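# Fit and lock the server's top cover

## Task

Close the server: fit its top cover, slide it shut so it latches (by pushing it firmly or by keeping both release buttons pressed while sliding), and make sure no tool remains inside the server.

## Robot and tools

Robot: two seven-joint Kinova Gen3 arms, left_arm and right_arm, each ending in a two-finger parallel gripper (50 mm maximum gap). Bases in the scene frame: left_arm at (-0.003, +0.269, 0) m, right_arm at (+0.046, -0.383, 0) m, both turned only slightly about z. A camera stand sits behind the arms. Loose objects may occasionally be nudged by an outside push.

Frames: the scene frame has its origin on the table surface midway between the nominal bases, +z up, +x out over the table, and left_arm on the +y side (arm names do not match image sides). Each arm's reported hand position and orientation are in that arm's own base frame and may be off by a few centimetres. Offsets in commands run along the current Hand target's own axes. The gripper's fingers point along its +z and close along its x; end_effector_position is the midpoint between the pads, and fingertips extend 17.5 mm past it.

Row layout (used by execute_actions and move): 18 numbers, each in [-1, 1], always all 18 even when one arm is idle. Order: left dx, dy, dz, rx, ry, rz, left gripper position, force_limit, speed; then the same nine for the right arm. dx..rz are an offset, not a pose: displacement from the Hand target held when the action or move began, along that target's axes. Scale: 1.0 = 0.6 m of travel or 180 degrees; rx, ry, rz form one rotation vector. Zero for all six means no new request for that arm. Gripper position is absolute: +1 fully open, about -0.65 pads touching, -1 to grip (closes until stopped). force_limit: -1 about 20 N, 0 about 102 N, +1 about 185 N per pad (real grip may exceed it by ~15 N). speed: -1 20 mm/s, 0 85, +1 150. Both start at +1. A 0 in a gripper slot is a real command, so resend the last gripper numbers to leave it unchanged.

execute_actions(actions, cameras): actions is a list of actions; each action is a table of 1 to 15 rows, one row per 1/30 s step; a short table repeats its final row until step 15. Every row in an action counts from that action's starting Hand target, not from the previous row; the next action starts from the new Hand target, so repeating an offset adds more motion. Images appear only when actions is empty or cameras names them; ["all"] gives all, [] none.

move(target, speed, blend, blocking, cameras): a straight-line path for each gripper. target is one 18-number row or a list of up to 15 rows; every row's offsets count from the same starting Hand targets. speed is m/s, 0.002 to 0.5 (default 0.25), one value or one per target; turns capped at twice that in rad/s and at 0.873 rad/s. blend (m) rounds corners of a list; 0 stops at each point. The whole move is capped at 10 s. Paths do not avoid obstacles or the other arm. blocking=false returns after about 0.5 s while motion continues. The result adds a move: line such as done, off_target, moving, held or fault, plus limits (paced = pose clipped, held = steps withheld).

wait(seconds, 0 to 3600) lets time pass without new commands; stop brakes a running move; zoom_image(camera, region [x0, y0, x1, y1], at most 504x504 px) enlarges part of the latest image of cam_head_left, cam_head_right, cam_high, cam_low, cam_left_wrist or cam_right_wrist (all 672x504); clear_fault(arm) clears a reported torque fault on left_arm or right_arm; read_manual gives licence text only; finished_scene(scene) ends the scene irreversibly, so call it only once the cover is latched and stays so unattended.

Reading results: Hand target is the last commanded pose after clipping, and the gripper often rests a bit short of it; send the remaining gap as a further offset. object_status: 0 moving, 1 blocked while opening, 2 blocked while closing (a grip), 3 reached position or pads met (often nothing held). Opening in mm is about (250 - position_measured) x 0.202. Flange force is the external force on the gripper in its own axes, including held weight, and is noisy. Joint torques and velocities are also reported; a MOTOR HOT line warns of heating.

Cautions: the arms are stiff, so a target a few millimetres beyond a solid contact presses very hard; to release a push, command back past the gripper. Faster moves hit harder. Orientation requests are clipped to 32 degrees from the current one each step, and big wrist turns can swing the elbow. A torque sensor at its limit (104.5 N m on the four big joints, 51.3 N m on the wrist joints) or a joint lagging its plan by over 5 degrees stops that arm until clear_fault. Keep the arms apart: the clearance check is not complete, and contact or squeezing between arms can fail the scene. Hold loads briefly and avoid long pushes against unreachable poses to keep motors cool.

Each tool is called after "Emit:" as a command line: name --argument value for each argument, lists and objects as JSON in quotes; but a table of rows of numbers goes row by row, as --pt "numbers of a row", without its own name.

## Session

Emit:
execute_actions --actions '[]'

Scene clock: 0.00 s.
left_arm: end_effector_position=(+0.7369, +0.1584, +0.2310) position_measured=3 object_status=3 end_effector_quat_wxyz=(+0.011, +0.961, -0.237, +0.142) | right_arm: end_effector_position=(+0.0471, +0.4551, +0.3921) position_measured=3 object_status=3 end_effector_quat_wxyz=(-0.537, +0.344, +0.751, +0.171)
Joint positions: left_arm=[-0.407 1.075 0.58 0.365 -0.371 1.505 -0.682] | right_arm=[-0.75 0.267 -0.062 1.904 -1.232 1.373 2.019]
Joint velocities: within noise
Joint torques (N m): no reading
Flange force (N): no reading
Hand target: left_arm +0.7369, +0.1584, +0.2310; +0.011, +0.961, -0.237, +0.142 | right_arm +0.0471, +0.4551, +0.3921; -0.537, +0.344, +0.751, +0.171
Tool commands: left_gripper/position=+1.0 left_gripper/force_limit=+1.0 left_gripper/speed=+1.0 right_gripper/position=+1.0 right_gripper/force_limit=+1.0 right_gripper/speed=+1.0

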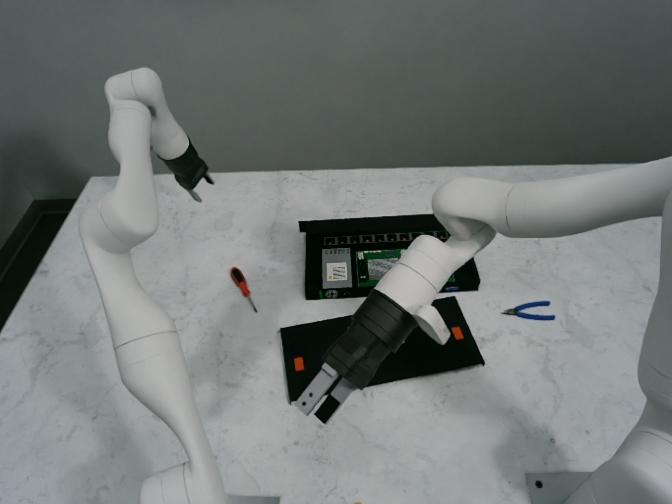

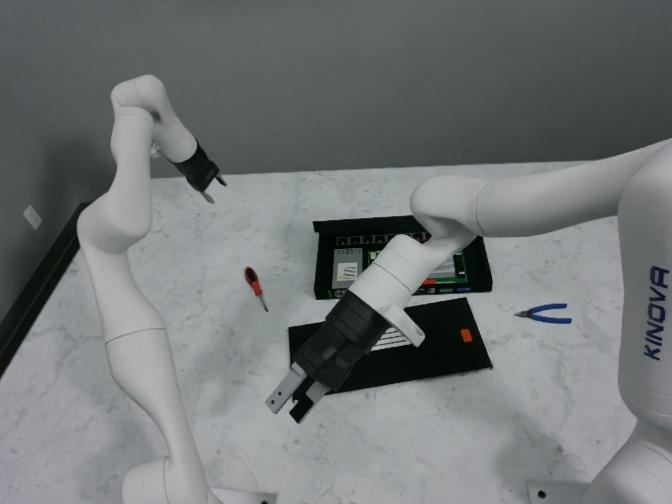

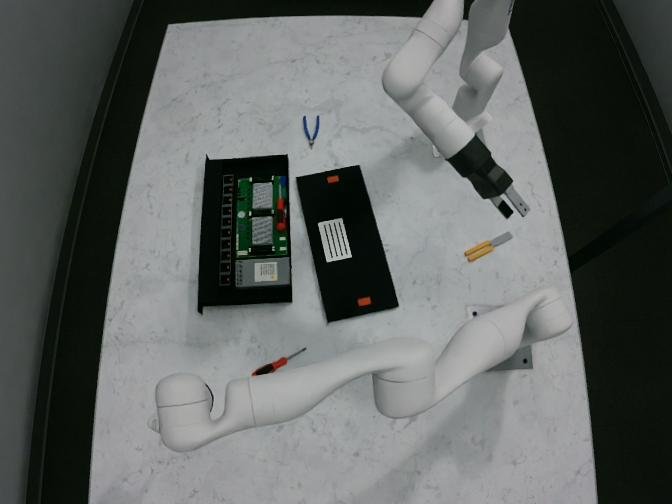

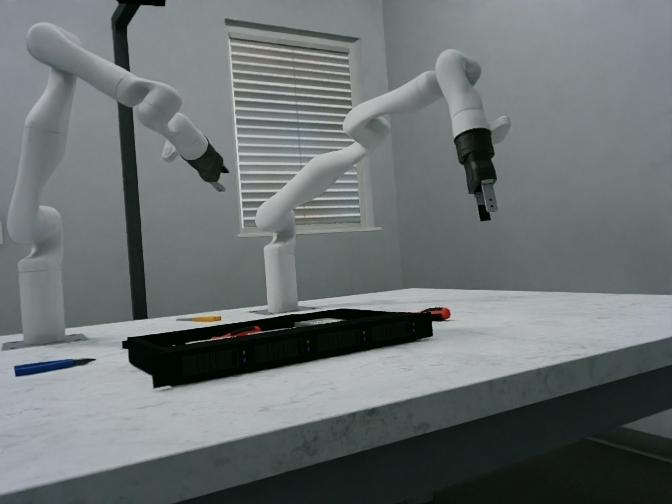

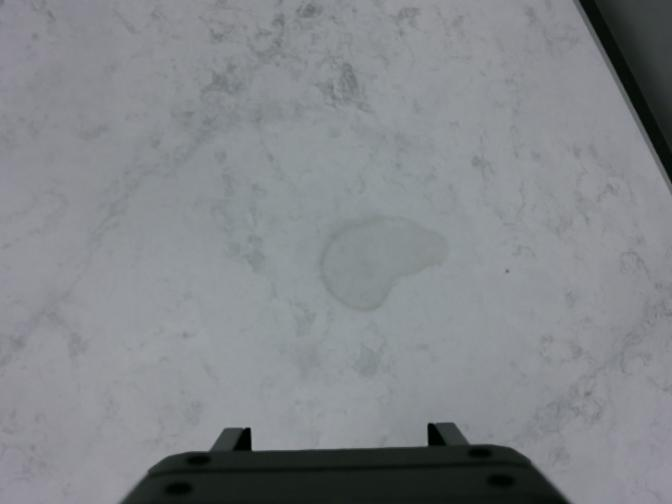

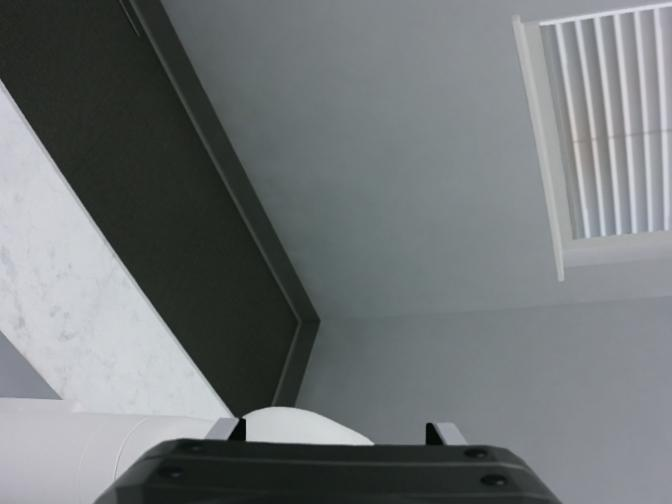

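Emit:
zoom_image --camera "cam_high" --region '[180, 130, 320, 330]'

Emit:
zoom_image --camera "cam_high" --region '[280, 140, 420, 340]'

Emit:
zoom_image --camera "cam_low" --region '[110, 280, 470, 400]'

Emit:
zoom_image --camera "cam_head_right" --region '[280, 200, 510, 400]'

Scaled by 2.520.

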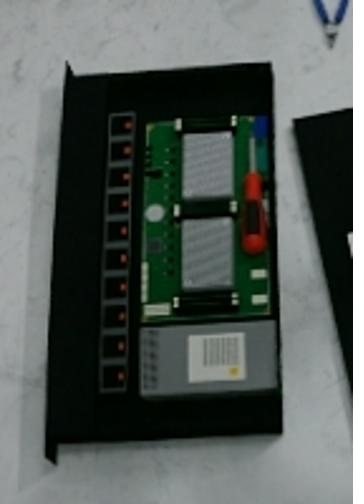

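Scaled by 2.520.

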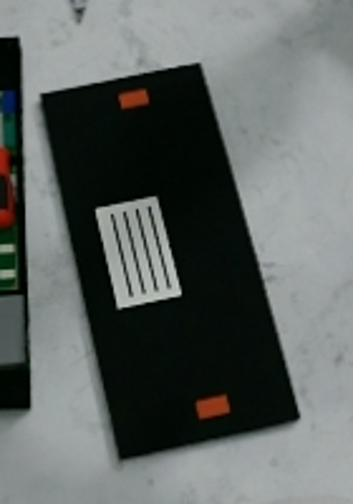

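Scaled by 1.400.

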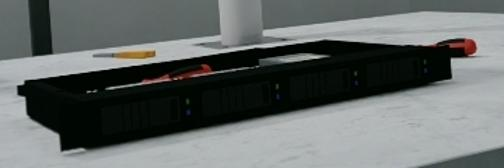

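Scaled by 2.191.

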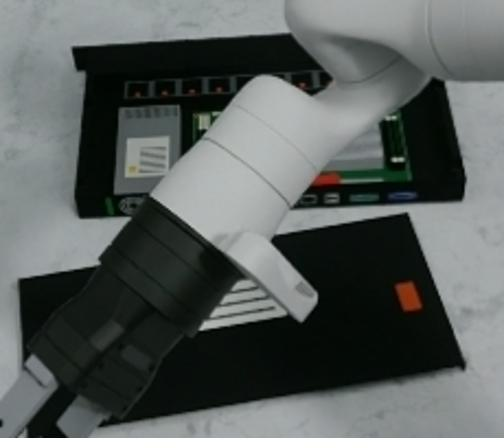

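Emit:
move --target '[0.373,0.767,-0.048,0.007,-0.0915,-0.153,1,1,1,-0.528,-0.242,-0.843,-0.179,-0.345,0.199,1,1,1]' --speed 0.4 --cameras '["all"]'

Scene clock: 59.97 s.
left_arm: end_effector_position=(+0.7065, -0.3484, +0.2988) position_measured=3 object_status=3 end_effector_quat_wxyz=(+0.085, +0.981, +0.000, +0.174) | right_arm: end_effector_position=(+0.3529, -0.0696, +0.3003) position_measured=3 object_status=3 end_effector_quat_wxyz=(+0.000, +0.708, +0.706, +0.000)
Joint positions: left_arm=[0.416 1.114 0.462 0.035 -0.445 1.607 0.434] | right_arm=[-0.259 0.128 0.443 1.685 -0.055 1.341 1.761]
Joint torques (N m): left_arm=[-0.58 -28.8 1.8 -7.94 0.08 -1.23 -0.25] | right_arm=[-1.07 -10.02 -0.59 -10.58 0.22 -0.16 -0.12]
Flange force (N): left_arm=no reading | right_arm=[-2.8 -4.3 2.6]
Hand target: left_arm +0.7073, -0.3487, +0.2992; +0.000, +1.000, +0.000, +0.000 | right_arm +0.3529, -0.0696, +0.3003; +0.000, +0.708, +0.706, +0.000
Off the commanded pose: left_arm 0.001 m, 22 deg | right_arm 0.000 m, 0 deg.
elbow stopped short (left arm): the move would have taken joint 4 (elbow) straighter than the controller allows.
move: off_target (left_arm)

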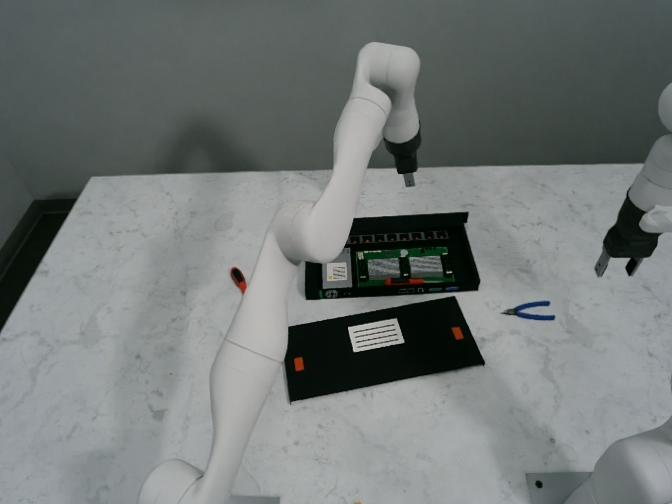

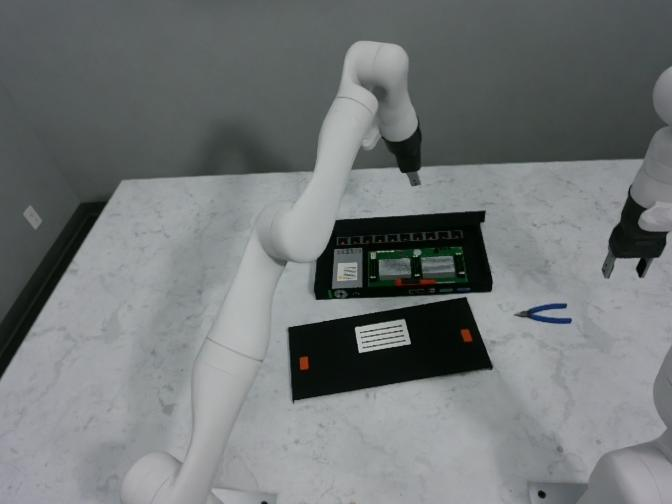

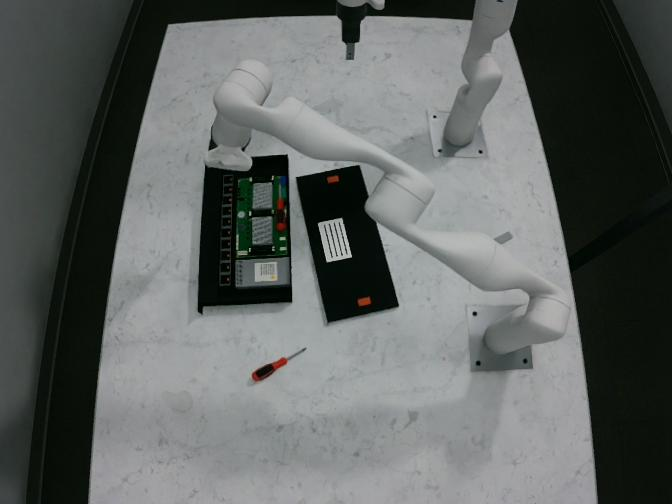

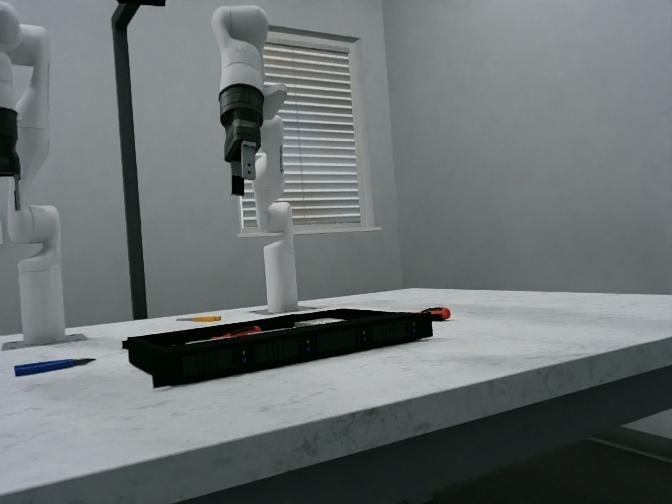

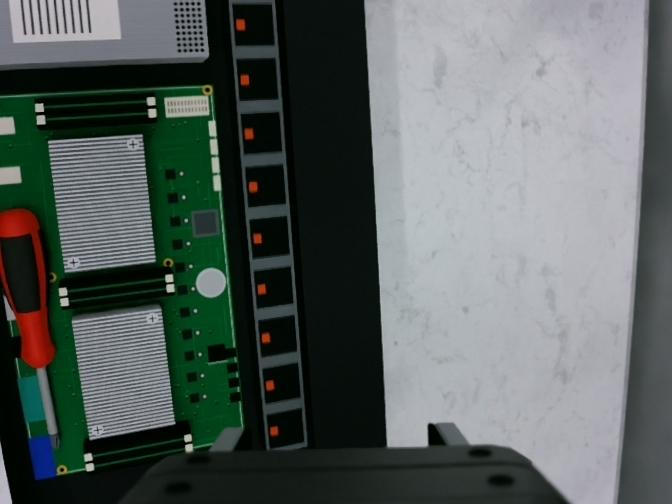

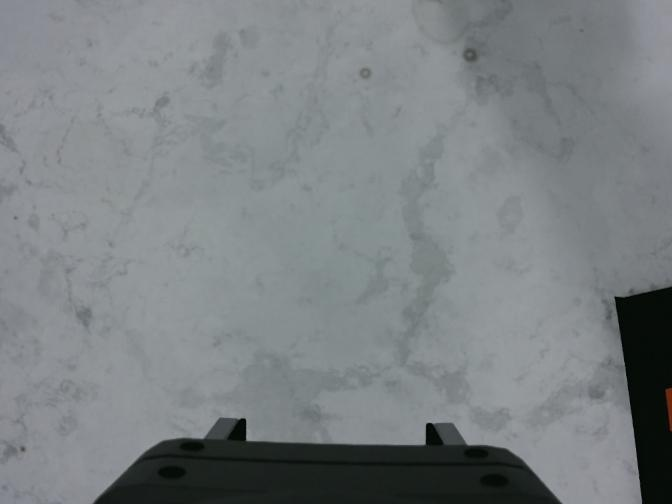

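Emit:
move --target '[-0.473,-0.643,-0.083,0,0,0,1,1,1,0.483,0.34,0,0,0,0.5,1,1,1]' --speed 0.4 --cameras '["all"]'

Scene clock: 95.07 s.
left_arm: end_effector_position=(+0.4237, +0.0372, +0.3491) position_measured=3 object_status=3 end_effector_quat_wxyz=(+0.000, +1.000, +0.000, +0.000) | right_arm: end_effector_position=(+0.5577, +0.2197, +0.3001) position_measured=3 object_status=3 end_effector_quat_wxyz=(+0.000, +1.000, -0.001, +0.000)
Joint positions: left_arm=[-0.504 0.285 0.507 1.353 -0.137 1.538 -0.011] | right_arm=[-0.593 0.786 0.544 0.711 -0.378 1.712 -0.247]
Joint torques (N m): left_arm=[-0.39 -13.77 2.62 -8.41 -0.02 0.11 -0.24] | right_arm=[-1.18 -23.12 1.32 -9.97 0.14 -0.27 -0.11]
Flange force (N): left_arm=[3.4 0.3 -2.6] | right_arm=[-5.7 4.5 3.0]
Hand target: left_arm +0.4237, +0.0372, +0.3491; +0.000, +1.000, +0.000, +0.000 | right_arm +0.5577, +0.2197, +0.3001; +0.000, +1.000, -0.001, +0.000
Off the commanded pose: left_arm 0.000 m, 0 deg | right_arm 0.000 m, 0 deg.
move: done

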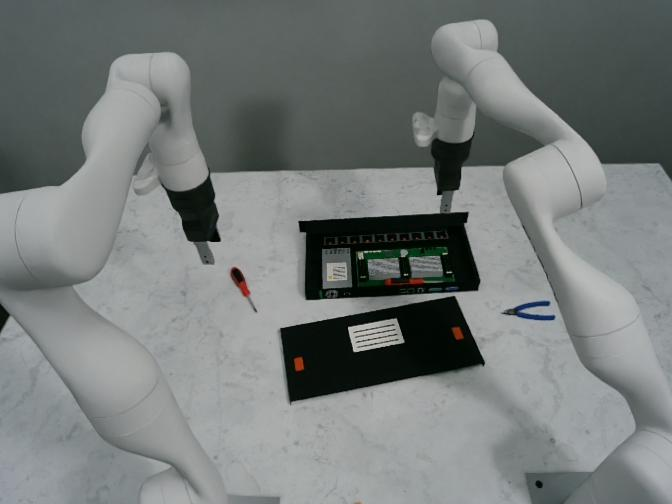

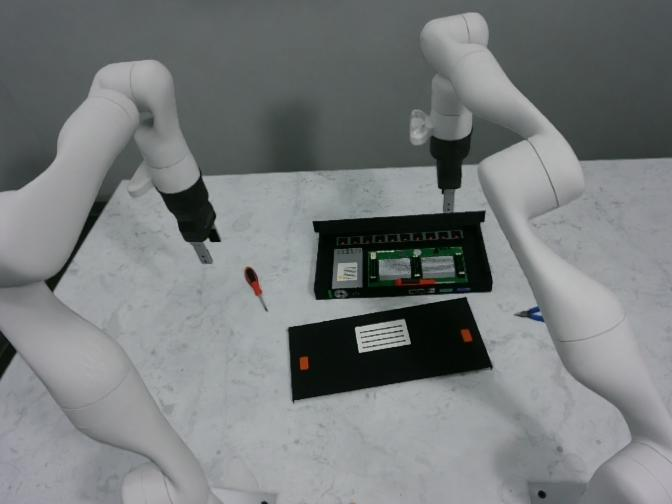

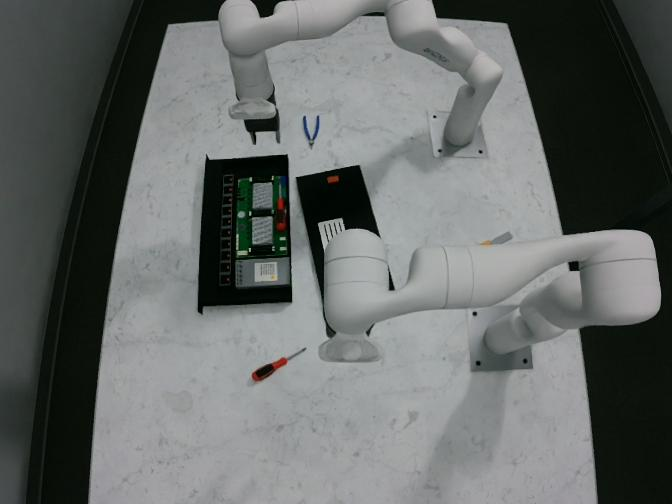

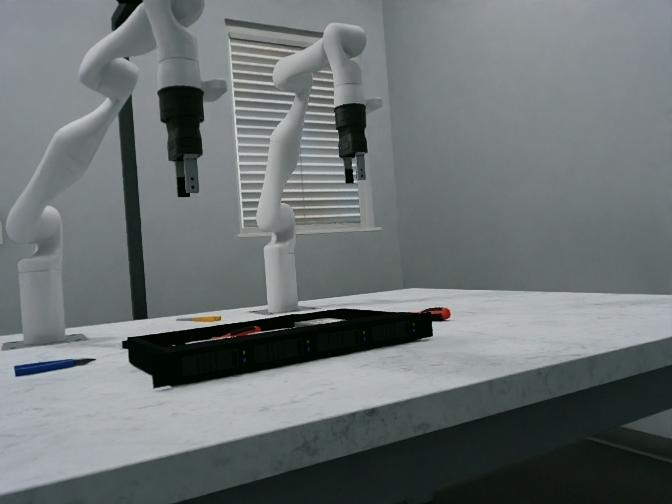

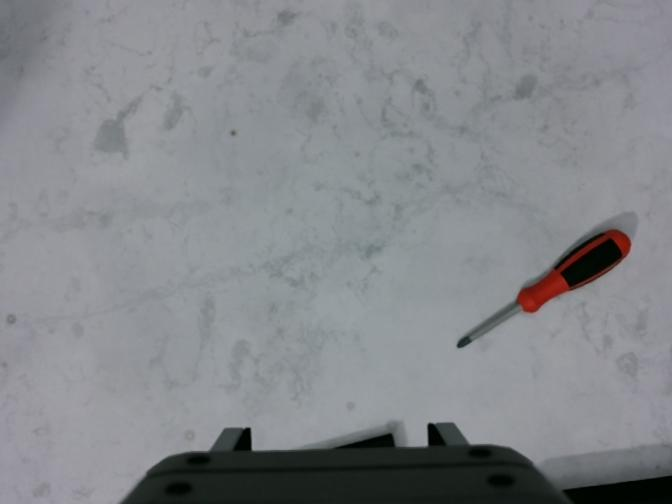

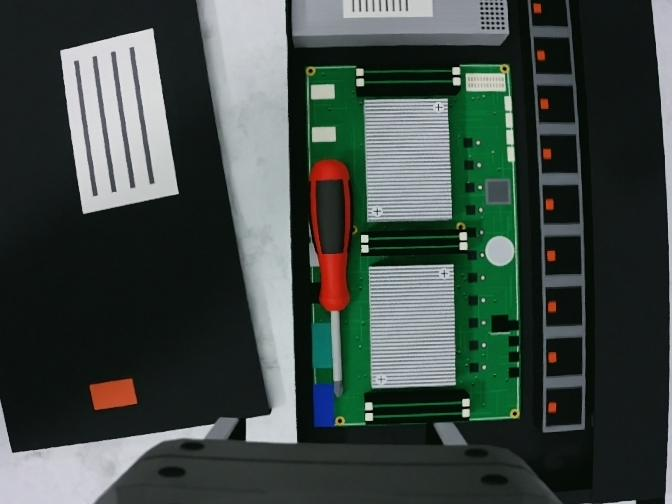

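Emit:
move --pt "0 0 0 0 0 0 1 1 1 -0.0017 -0.035 0.35 0 0 -0.016 0.34 -0.5 1" --pt "0 0 0 0 0 0 1 1 1 -0.0017 -0.035 0.421 0 0 -0.016 0.34 -0.5 1" --speed '[0.3,0.06]' --cameras '["cam_right_wrist","cam_low","cam_head_left"]'

Scene clock: 138.43 s.
left_arm: end_effector_position=(+0.4237, +0.0372, +0.3491) position_measured=3 object_status=3 end_effector_quat_wxyz=(+0.000, +1.000, +0.000, +0.000) | right_arm: end_effector_position=(+0.5567, +0.2404, +0.0475) position_measured=101 object_status=3 end_effector_quat_wxyz=(+0.000, +1.000, +0.024, +0.000)
Joint positions: left_arm=[-0.504 0.285 0.507 1.353 -0.137 1.538 -0.011] | right_arm=[-0.667 0.968 0.468 1.194 -0.436 1.075 -0.123]
Joint torques (N m): left_arm=[-0.45 -13.77 2.61 -8.4 -0.08 0.07 -0.24] | right_arm=[-1.07 -24.13 2.37 -8.96 0.13 -0.25 -0.14]
Flange force (N): left_arm=[3.4 0.5 -2.7] | right_arm=[-4.8 3.8 -0.3]
Hand target: left_arm +0.4237, +0.0372, +0.3491; +0.000, +1.000, +0.000, +0.000 | right_arm +0.5567, +0.2404, +0.0475; +0.000, +1.000, +0.024, +0.000
Off the commanded pose: left_arm 0.000 m, 0 deg | right_arm 0.000 m, 0 deg.
move: done
Images, in order (width x height): cam_head_left 672x504, cam_low 672x504, cam_right_wrist 672x504.

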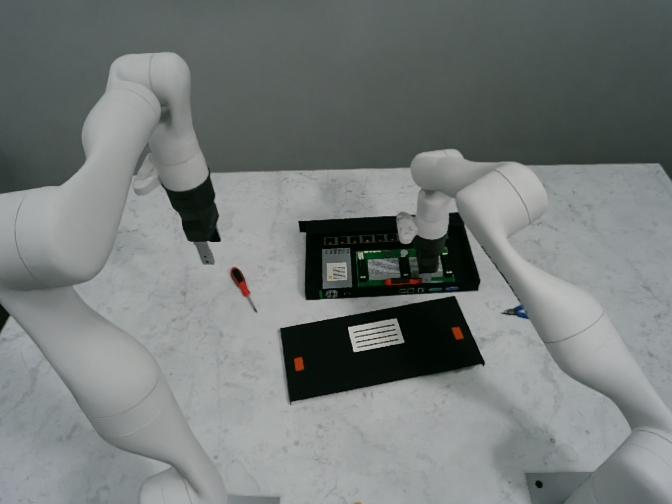

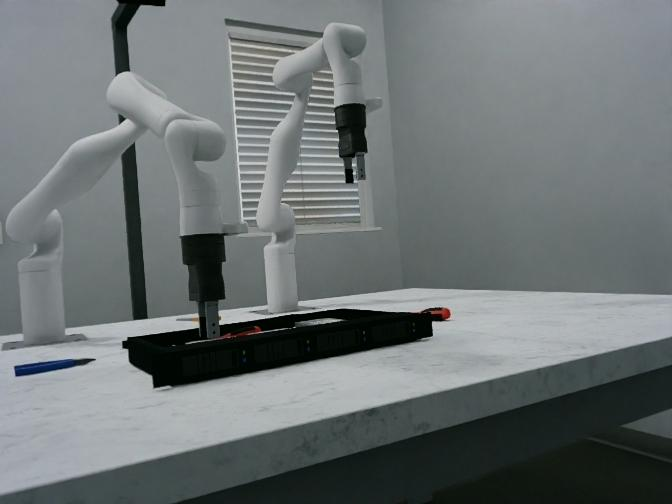

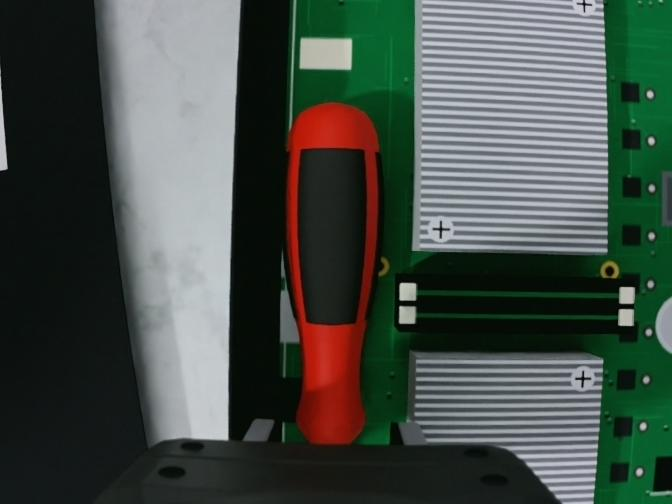

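Emit:
move --pt "0 0 0 0 0 0 1 1 1 0 -0.015 0.01 0 0 0 0.34 -0.5 1" --pt "0 0 0 0 0 0 1 1 1 0 -0.015 0.01 0 0 0 -1 -0.7 -0.5" --speed 0.1

Emit:
move --target '[0,0,0,0,0,0,1,1,1,0,0,-0.2,0,0,0,-1,-0.7,-0.5]' --speed 0.2 --cameras '["cam_right_wrist","cam_low","cam_high"]'

Scene clock: 156.50 s.
left_arm: end_effector_position=(+0.4237, +0.0372, +0.3491) position_measured=3 object_status=3 end_effector_quat_wxyz=(+0.000, +1.000, +0.000, +0.000) | right_arm: end_effector_position=(+0.5565, +0.2495, +0.0418) position_measured=251 object_status=3 end_effector_quat_wxyz=(+0.000, +1.000, +0.024, +0.000)
Joint positions: left_arm=[-0.504 0.285 0.507 1.353 -0.137 1.538 -0.011] | right_arm=[-0.678 0.983 0.466 1.183 -0.439 1.072 -0.137]
Joint torques (N m): left_arm=[-0.38 -13.73 2.61 -8.3 -0.08 0.07 -0.28] | right_arm=[-0.87 15.37 -5.01 5.11 -0.3 -2.37 -0.1]
Flange force (N): left_arm=[3.6 0.4 -3.0] | right_arm=[-12.6 6.6 -69.8]
Hand target: left_arm +0.4237, +0.0372, +0.3491; +0.000, +1.000, +0.000, +0.000 | right_arm +0.5563, +0.2494, +0.0415; +0.000, +1.000, +0.024, +0.000
Off the commanded pose: left_arm 0.000 m, 0 deg | right_arm 0.000 m, 0 deg.
move: done

Scene clock: 157.63 s.
left_arm: end_effector_position=(+0.4237, +0.0372, +0.3491) position_measured=3 object_status=3 end_effector_quat_wxyz=(+0.000, +1.000, +0.000, +0.000) | right_arm: end_effector_position=(+0.5563, +0.2495, +0.1614) position_measured=251 object_status=3 end_effector_quat_wxyz=(+0.000, +1.000, +0.024, +0.000)
Joint positions: left_arm=[-0.504 0.285 0.507 1.353 -0.137 1.538 -0.011] | right_arm=[-0.679 0.857 0.511 1.033 -0.389 1.338 -0.186]
Joint torques (N m): left_arm=[-0.39 -13.79 2.68 -8.44 -0.04 0.07 -0.25] | right_arm=[-0.99 -23.73 2.06 -10.08 0.12 -0.32 -0.11]
Flange force (N): left_arm=[3.4 0.3 -2.6] | right_arm=[-5.9 4.1 1.3]
Hand target: left_arm +0.4237, +0.0372, +0.3491; +0.000, +1.000, +0.000, +0.000 | right_arm +0.5563, +0.2495, +0.1615; +0.000, +1.000, +0.024, +0.000
Off the commanded pose: left_arm 0.000 m, 0 deg | right_arm 0.000 m, 0 deg.
move: done
Images, in order (width x height): cam_high 672x504, cam_low 672x504, cam_right_wrist 672x504.

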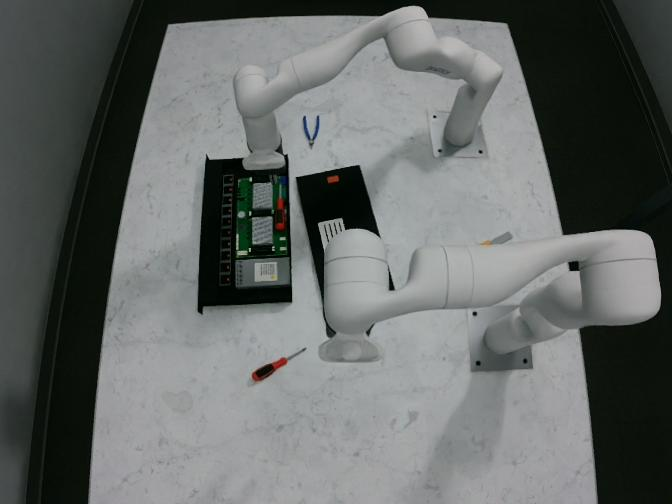

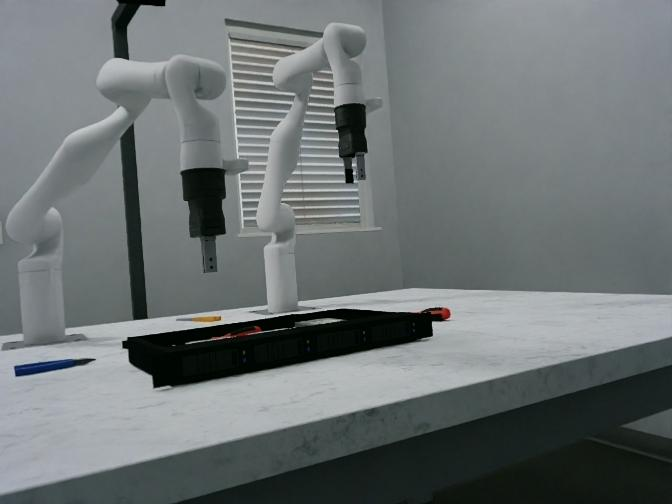

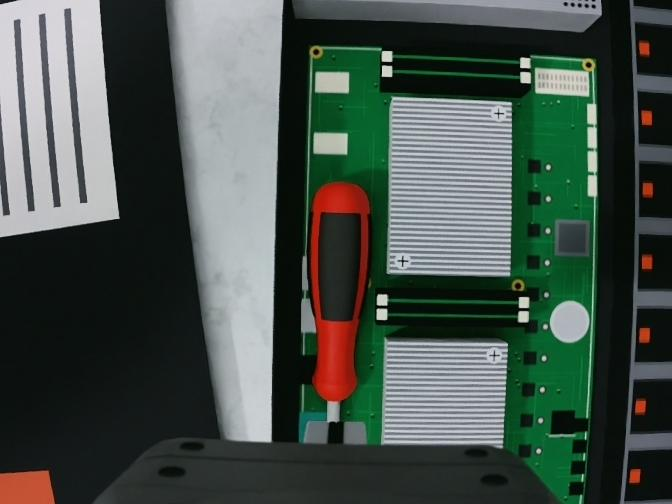

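Emit:
move --pt "0 0 0 0 0 0 1 1 1 0 -0.023 0.1 0 0 0 0.34 -1 1" --pt "0 0 0 0 0 0 1 1 1 0 -0.023 0.192 0 0 0 0.34 -1 1" --pt "0 0 0 0 0 0 1 1 1 0 -0.023 0.2125 0 0 0 0.34 -1 1" --speed '[0.2,0.1,0.02]' --cameras '["cam_right_wrist"]'

Scene clock: 173.63 s.
left_arm: end_effector_position=(+0.4237, +0.0372, +0.3491) position_measured=3 object_status=3 end_effector_quat_wxyz=(+0.000, +1.000, +0.000, +0.000) | right_arm: end_effector_position=(+0.5566, +0.2639, +0.0368) position_measured=102 object_status=3 end_effector_quat_wxyz=(-0.001, +1.000, +0.024, +0.002)
Joint positions: left_arm=[-0.504 0.285 0.507 1.353 -0.137 1.538 -0.011] | right_arm=[-0.693 0.999 0.462 1.162 -0.442 1.071 -0.16]
Joint torques (N m): left_arm=[-0.41 -13.77 2.66 -8.42 -0.04 0.13 -0.29] | right_arm=[-1.11 66.44 -16.22 15.13 -3.84 -10.85 0.33]
Flange force (N): left_arm=[3.4 0.5 -2.4] | right_arm=[-43.7 19.5 -166.7]
Hand target: left_arm +0.4237, +0.0372, +0.3491; +0.000, +1.000, +0.000, +0.000 | right_arm +0.5556, +0.2632, +0.0340; +0.000, +1.000, +0.024, +0.000
Off the commanded pose: left_arm 0.000 m, 0 deg | right_arm 0.003 m, 0 deg.
TORQUE WARNING: the torque sensor of joint 2 (shoulder) of the right arm reached its warning level (56.7 N m). A warning alone does not stop the arm.
move: done

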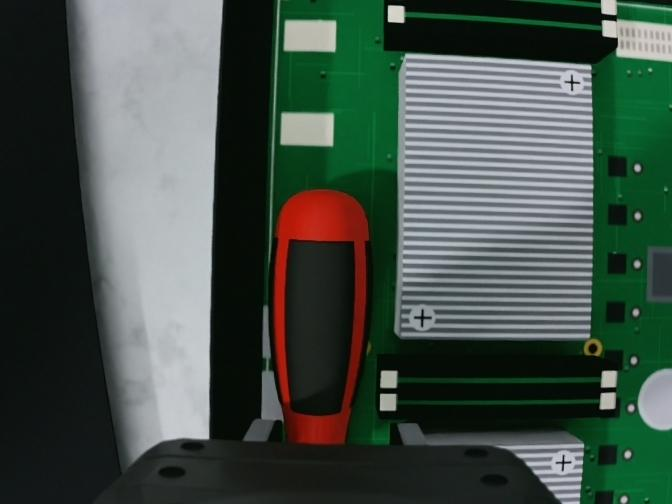

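Emit:
move --pt "0 0 0 0 0 0 1 1 1 0.001 0 -0.0165 0 0 0 0.34 -1 1" --pt "0 0 0 0 0 0 1 1 1 0.001 0 -0.0165 0 0 0 -1 -0.8 -0.5" --speed 0.1

Emit:
move --target '[0,0,0,0,0,0,1,1,1,0,0,-0.2,0,0,0,-1,-0.8,-0.5]' --speed 0.15 --cameras '["cam_right_wrist","cam_low"]'

Scene clock: 185.73 s.
left_arm: end_effector_position=(+0.4237, +0.0372, +0.3491) position_measured=3 object_status=3 end_effector_quat_wxyz=(+0.000, +1.000, +0.000, +0.000) | right_arm: end_effector_position=(+0.5564, +0.2632, +0.0441) position_measured=251 object_status=3 end_effector_quat_wxyz=(+0.000, +1.000, +0.024, +0.000)
Joint positions: left_arm=[-0.504 0.285 0.507 1.353 -0.137 1.538 -0.011] | right_arm=[-0.693 0.992 0.466 1.152 -0.437 1.092 -0.165]
Joint torques (N m): left_arm=[-0.43 -13.71 2.58 -8.34 -0.03 0.05 -0.24] | right_arm=[-7.01 -0.28 -7.03 -4.1 -3.35 -3.39 -0.23]
Flange force (N): left_arm=[3.6 0.4 -3.0] | right_arm=[-13.7 18.4 -46.1]
Hand target: left_arm +0.4237, +0.0372, +0.3491; +0.000, +1.000, +0.000, +0.000 | right_arm +0.5562, +0.2633, +0.0439; +0.000, +1.000, +0.024, +0.000
Off the commanded pose: left_arm 0.000 m, 0 deg | right_arm 0.000 m, 0 deg.
TORQUE WARNING: the torque sensor of joint 2 (shoulder) of the right arm reached its warning level (56.7 N m). A warning alone does not stop the arm.
move: done

Scene clock: 187.00 s.
left_arm: end_effector_position=(+0.4237, +0.0372, +0.3491) position_measured=3 object_status=3 end_effector_quat_wxyz=(+0.000, +1.000, +0.000, +0.000) | right_arm: end_effector_position=(+0.5562, +0.2633, +0.1638) position_measured=251 object_status=3 end_effector_quat_wxyz=(+0.000, +1.000, +0.024, +0.000)
Joint positions: left_arm=[-0.504 0.285 0.507 1.353 -0.137 1.538 -0.011] | right_arm=[-0.692 0.87 0.508 0.997 -0.389 1.359 -0.213]
Joint torques (N m): left_arm=[-0.4 -13.71 2.56 -8.35 -0.06 0.06 -0.25] | right_arm=[-1.13 -24 1.95 -9.93 0.15 -0.25 -0.11]
Flange force (N): left_arm=[3.4 0.4 -2.9] | right_arm=[-5.0 4.2 1.2]
Hand target: left_arm +0.4237, +0.0372, +0.3491; +0.000, +1.000, +0.000, +0.000 | right_arm +0.5562, +0.2633, +0.1639; +0.000, +1.000, +0.024, +0.000
Off the commanded pose: left_arm 0.000 m, 0 deg | right_arm 0.000 m, 0 deg.
move: done
Images, in order (width x height): cam_low 672x504, cam_right_wrist 672x504.

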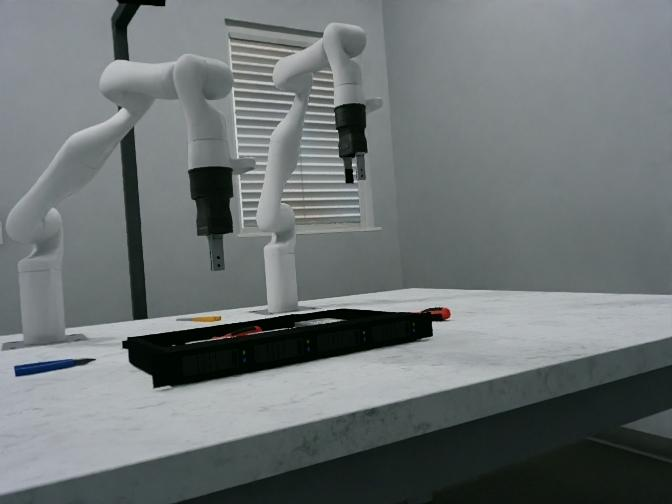

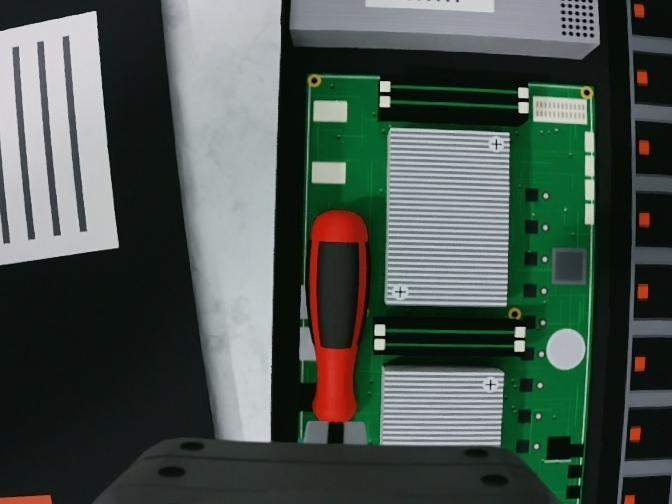

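Emit:
move --pt "0 0 0 0 0 0 1 1 1 0.006 -0.081 0.1 0 0 0 0.41 -1 1" --pt "0 0 0 0 0 0 1 1 1 0.006 -0.081 0.188 0 0 0 0.41 -1 1" --pt "0 0 0 0 0 0 1 1 1 0.006 -0.081 0.209 0 0 0 0.41 -1 1" --speed '[0.2,0.1,0.02]' --cameras '["cam_right_wrist"]'

Scene clock: 256.80 s.
left_arm: end_effector_position=(+0.4237, +0.0372, +0.3491) position_measured=3 object_status=3 end_effector_quat_wxyz=(+0.000, +1.000, +0.000, +0.000) | right_arm: end_effector_position=(+0.5577, +0.3121, +0.0393) position_measured=91 object_status=3 end_effector_quat_wxyz=(+0.000, +1.000, +0.024, +0.000)
Joint positions: left_arm=[-0.504 0.285 0.507 1.353 -0.137 1.538 -0.011] | right_arm=[-0.738 1.051 0.465 1.03 -0.441 1.149 -0.256]
Joint torques (N m): left_arm=[-0.44 -13.73 2.62 -8.3 -0.06 0.12 -0.25] | right_arm=[0.81 46.32 -9.19 -3.4 -3.81 -22.53 0.37]
Flange force (N): left_arm=[3.6 0.4 -2.8] | right_arm=[-71.0 33.3 -141.7]
Hand target: left_arm +0.4237, +0.0372, +0.3491; +0.000, +1.000, +0.000, +0.000 | right_arm +0.5575, +0.3120, +0.0384; +0.000, +1.000, +0.024, +0.000
Off the commanded pose: left_arm 0.000 m, 0 deg | right_arm 0.001 m, 0 deg.
move: done

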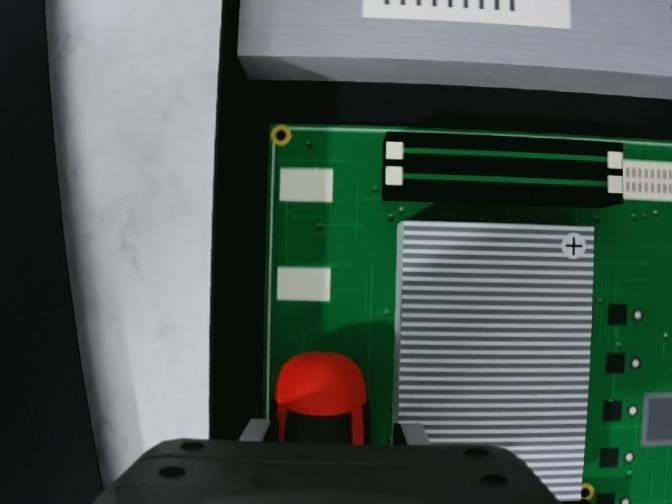

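Emit:
move --pt "0 0 0 0 0 0 1 1 1 0 0 -0.04 0 0 0 0.41 -1 1" --pt "0 0 0 0 0 0 1 1 1 -0.008 0 -0.04 0 0 0 0.28 -1 1" --pt "0 0 0 0 0 0 1 1 1 -0.008 0 0.004 0 0 0 0.28 -1 1" --speed '[0.1,0.1,0.03]' --cameras '["cam_right_wrist"]'

Scene clock: 281.73 s.
left_arm: end_effector_position=(+0.4237, +0.0372, +0.3491) position_measured=3 object_status=3 end_effector_quat_wxyz=(+0.000, +1.000, +0.000, +0.000) | right_arm: end_effector_position=(+0.5528, +0.3118, +0.0363) position_measured=111 object_status=3 end_effector_quat_wxyz=(+0.000, +1.000, +0.024, +0.000)
Joint positions: left_arm=[-0.504 0.285 0.507 1.353 -0.137 1.538 -0.011] | right_arm=[-0.746 1.045 0.464 1.055 -0.441 1.131 -0.254]
Joint torques (N m): left_arm=[-0.41 -13.72 2.58 -8.41 -0.02 0.09 -0.26] | right_arm=[3.4 15.47 -1.31 -1.81 0.45 -9.62 0.42]
Flange force (N): left_arm=[3.3 0.5 -2.6] | right_arm=[-35.4 11.0 -76.3]
Hand target: left_arm +0.4237, +0.0372, +0.3491; +0.000, +1.000, +0.000, +0.000 | right_arm +0.5527, +0.3117, +0.0360; +0.000, +1.000, +0.024, +0.000
Off the commanded pose: left_arm 0.000 m, 0 deg | right_arm 0.000 m, 0 deg.
move: done

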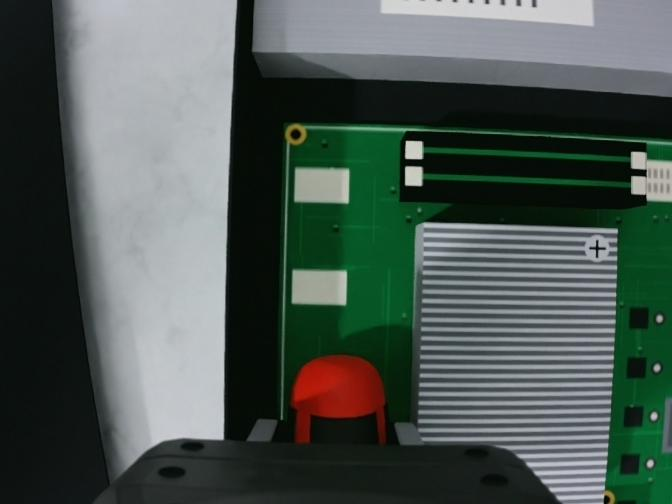

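Emit:
move --target '[0,0,0,0,0,0,1,1,1,0,0,-0.001,0,0,0,-1,-0.5,-0.8]'

Emit:
move --target '[0,0,0,0,0,0,1,1,1,0,0,-0.2,0,0,0,-1,-0.5,-0.8]' --speed 0.12 --cameras '["cam_right_wrist","cam_low"]'

Scene clock: 295.60 s.
left_arm: end_effector_position=(+0.4237, +0.0372, +0.3491) position_measured=3 object_status=3 end_effector_quat_wxyz=(+0.000, +1.000, +0.000, +0.000) | right_arm: end_effector_position=(+0.5527, +0.3117, +0.0366) position_measured=122 object_status=2 end_effector_quat_wxyz=(+0.000, +1.000, +0.024, +0.000)
Joint positions: left_arm=[-0.504 0.285 0.507 1.353 -0.137 1.538 -0.011] | right_arm=[-0.746 1.045 0.464 1.055 -0.441 1.132 -0.254]
Joint torques (N m): left_arm=[-0.39 -13.77 2.64 -8.39 -0.06 0.07 -0.29] | right_arm=[0.15 9.46 -2.81 2.19 0.29 -3.05 0.07]
Flange force (N): left_arm=[3.5 0.4 -2.7] | right_arm=[-15.3 7.3 -59.4]
Hand target: left_arm +0.4237, +0.0372, +0.3491; +0.000, +1.000, +0.000, +0.000 | right_arm +0.5527, +0.3117, +0.0366; +0.000, +1.000, +0.024, +0.000
Off the commanded pose: left_arm 0.000 m, 0 deg | right_arm 0.000 m, 0 deg.
move: done

Scene clock: 297.07 s.
left_arm: end_effector_position=(+0.4237, +0.0372, +0.3491) position_measured=3 object_status=3 end_effector_quat_wxyz=(+0.000, +1.000, +0.000, +0.000) | right_arm: end_effector_position=(+0.5527, +0.3118, +0.1566) position_measured=122 object_status=2 end_effector_quat_wxyz=(+0.000, +1.000, +0.024, +0.000)
Joint positions: left_arm=[-0.504 0.285 0.507 1.353 -0.137 1.538 -0.011] | right_arm=[-0.739 0.927 0.502 0.898 -0.401 1.396 -0.299]
Joint torques (N m): left_arm=[-0.42 -13.79 2.59 -8.33 0 0.11 -0.29] | right_arm=[-1.04 -25.29 1.94 -10.11 0.16 -0.25 -0.11]
Flange force (N): left_arm=[3.8 0.5 -2.8] | right_arm=[-5.5 4.7 1.8]
Hand target: left_arm +0.4237, +0.0372, +0.3491; +0.000, +1.000, +0.000, +0.000 | right_arm +0.5527, +0.3118, +0.1566; +0.000, +1.000, +0.024, +0.000
Off the commanded pose: left_arm 0.000 m, 0 deg | right_arm 0.000 m, 0 deg.
move: done
Images, in order (width x height): cam_low 672x504, cam_right_wrist 672x504.

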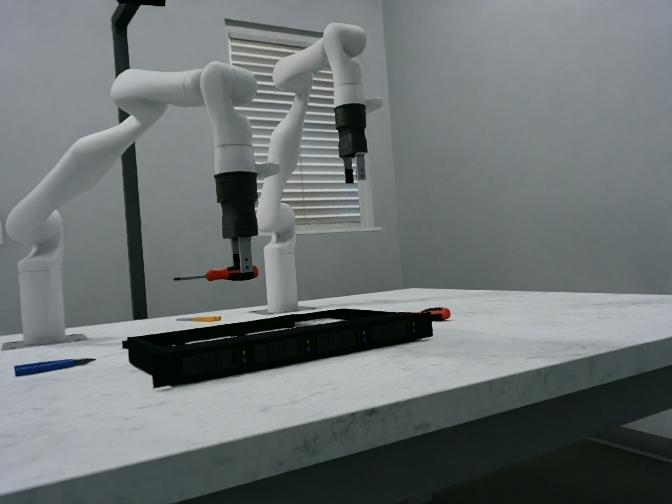

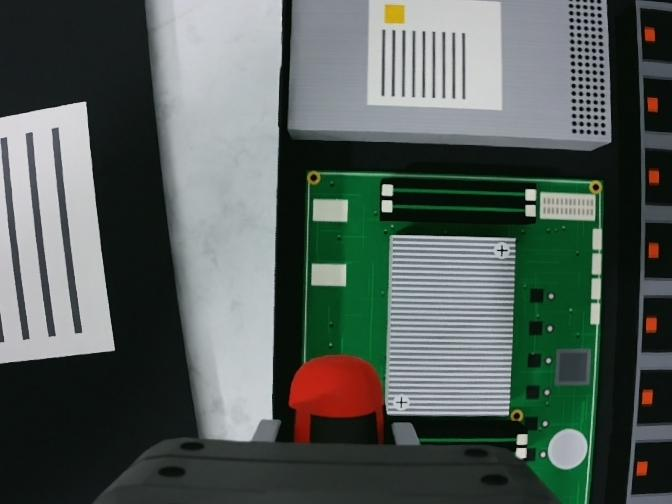

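Emit:
move --pt "0 0 0 0 0 0 1 1 1 0.14 0.599 0 0 0 0 -1 -0.5 -0.8" --pt "0 0 0 0 0 0 1 1 1 0.14 0.599 0.19 0 0 0 -1 -0.5 -0.8" --pt "0 0 0 0 0 0 1 1 1 0.14 0.599 0.212 0 0 0 -1 -0.5 -0.8" --speed '[0.3,0.15,0.03]' --cameras '["cam_low","cam_right_wrist"]'

Scene clock: 316.83 s.
left_arm: end_effector_position=(+0.4237, +0.0372, +0.3491) position_measured=3 object_status=3 end_effector_quat_wxyz=(+0.000, +1.000, +0.000, +0.000) | right_arm: end_effector_position=(+0.6539, -0.0433, +0.0300) position_measured=122 object_status=2 end_effector_quat_wxyz=(+0.000, +1.000, +0.024, +0.000)
Joint positions: left_arm=[-0.504 0.285 0.507 1.353 -0.137 1.538 -0.011] | right_arm=[-0.144 1.102 0.46 0.94 -0.442 1.182 0.302]
Joint torques (N m): left_arm=[-0.42 -13.74 2.6 -8.35 -0.04 0.1 -0.25] | right_arm=[-0.95 -1.99 -1.7 -2.57 -0.37 -3.27 -0.11]
Flange force (N): left_arm=[3.5 0.4 -2.8] | right_arm=[-17.5 -0.5 -41.7]
Hand target: left_arm +0.4237, +0.0372, +0.3491; +0.000, +1.000, +0.000, +0.000 | right_arm +0.6538, -0.0433, +0.0297; +0.000, +1.000, +0.024, +0.000
Off the commanded pose: left_arm 0.000 m, 0 deg | right_arm 0.000 m, 0 deg.
move: done

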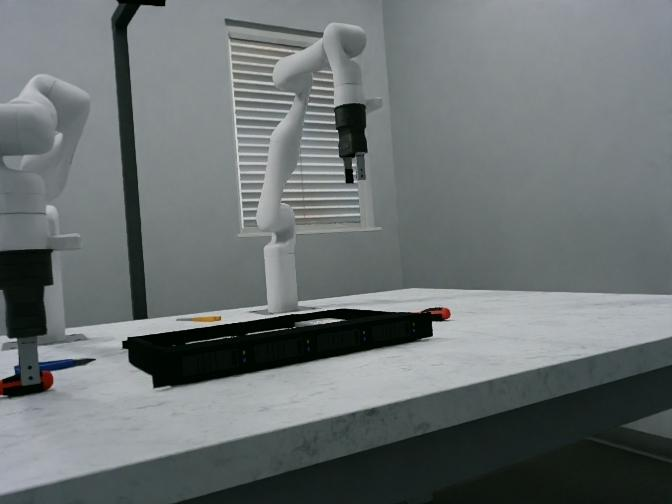

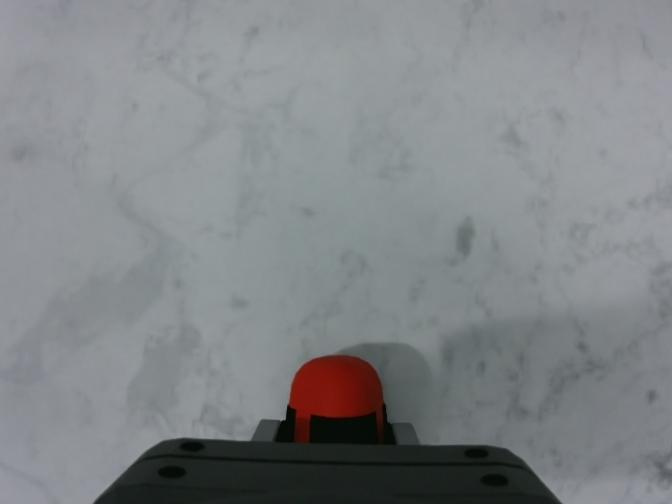

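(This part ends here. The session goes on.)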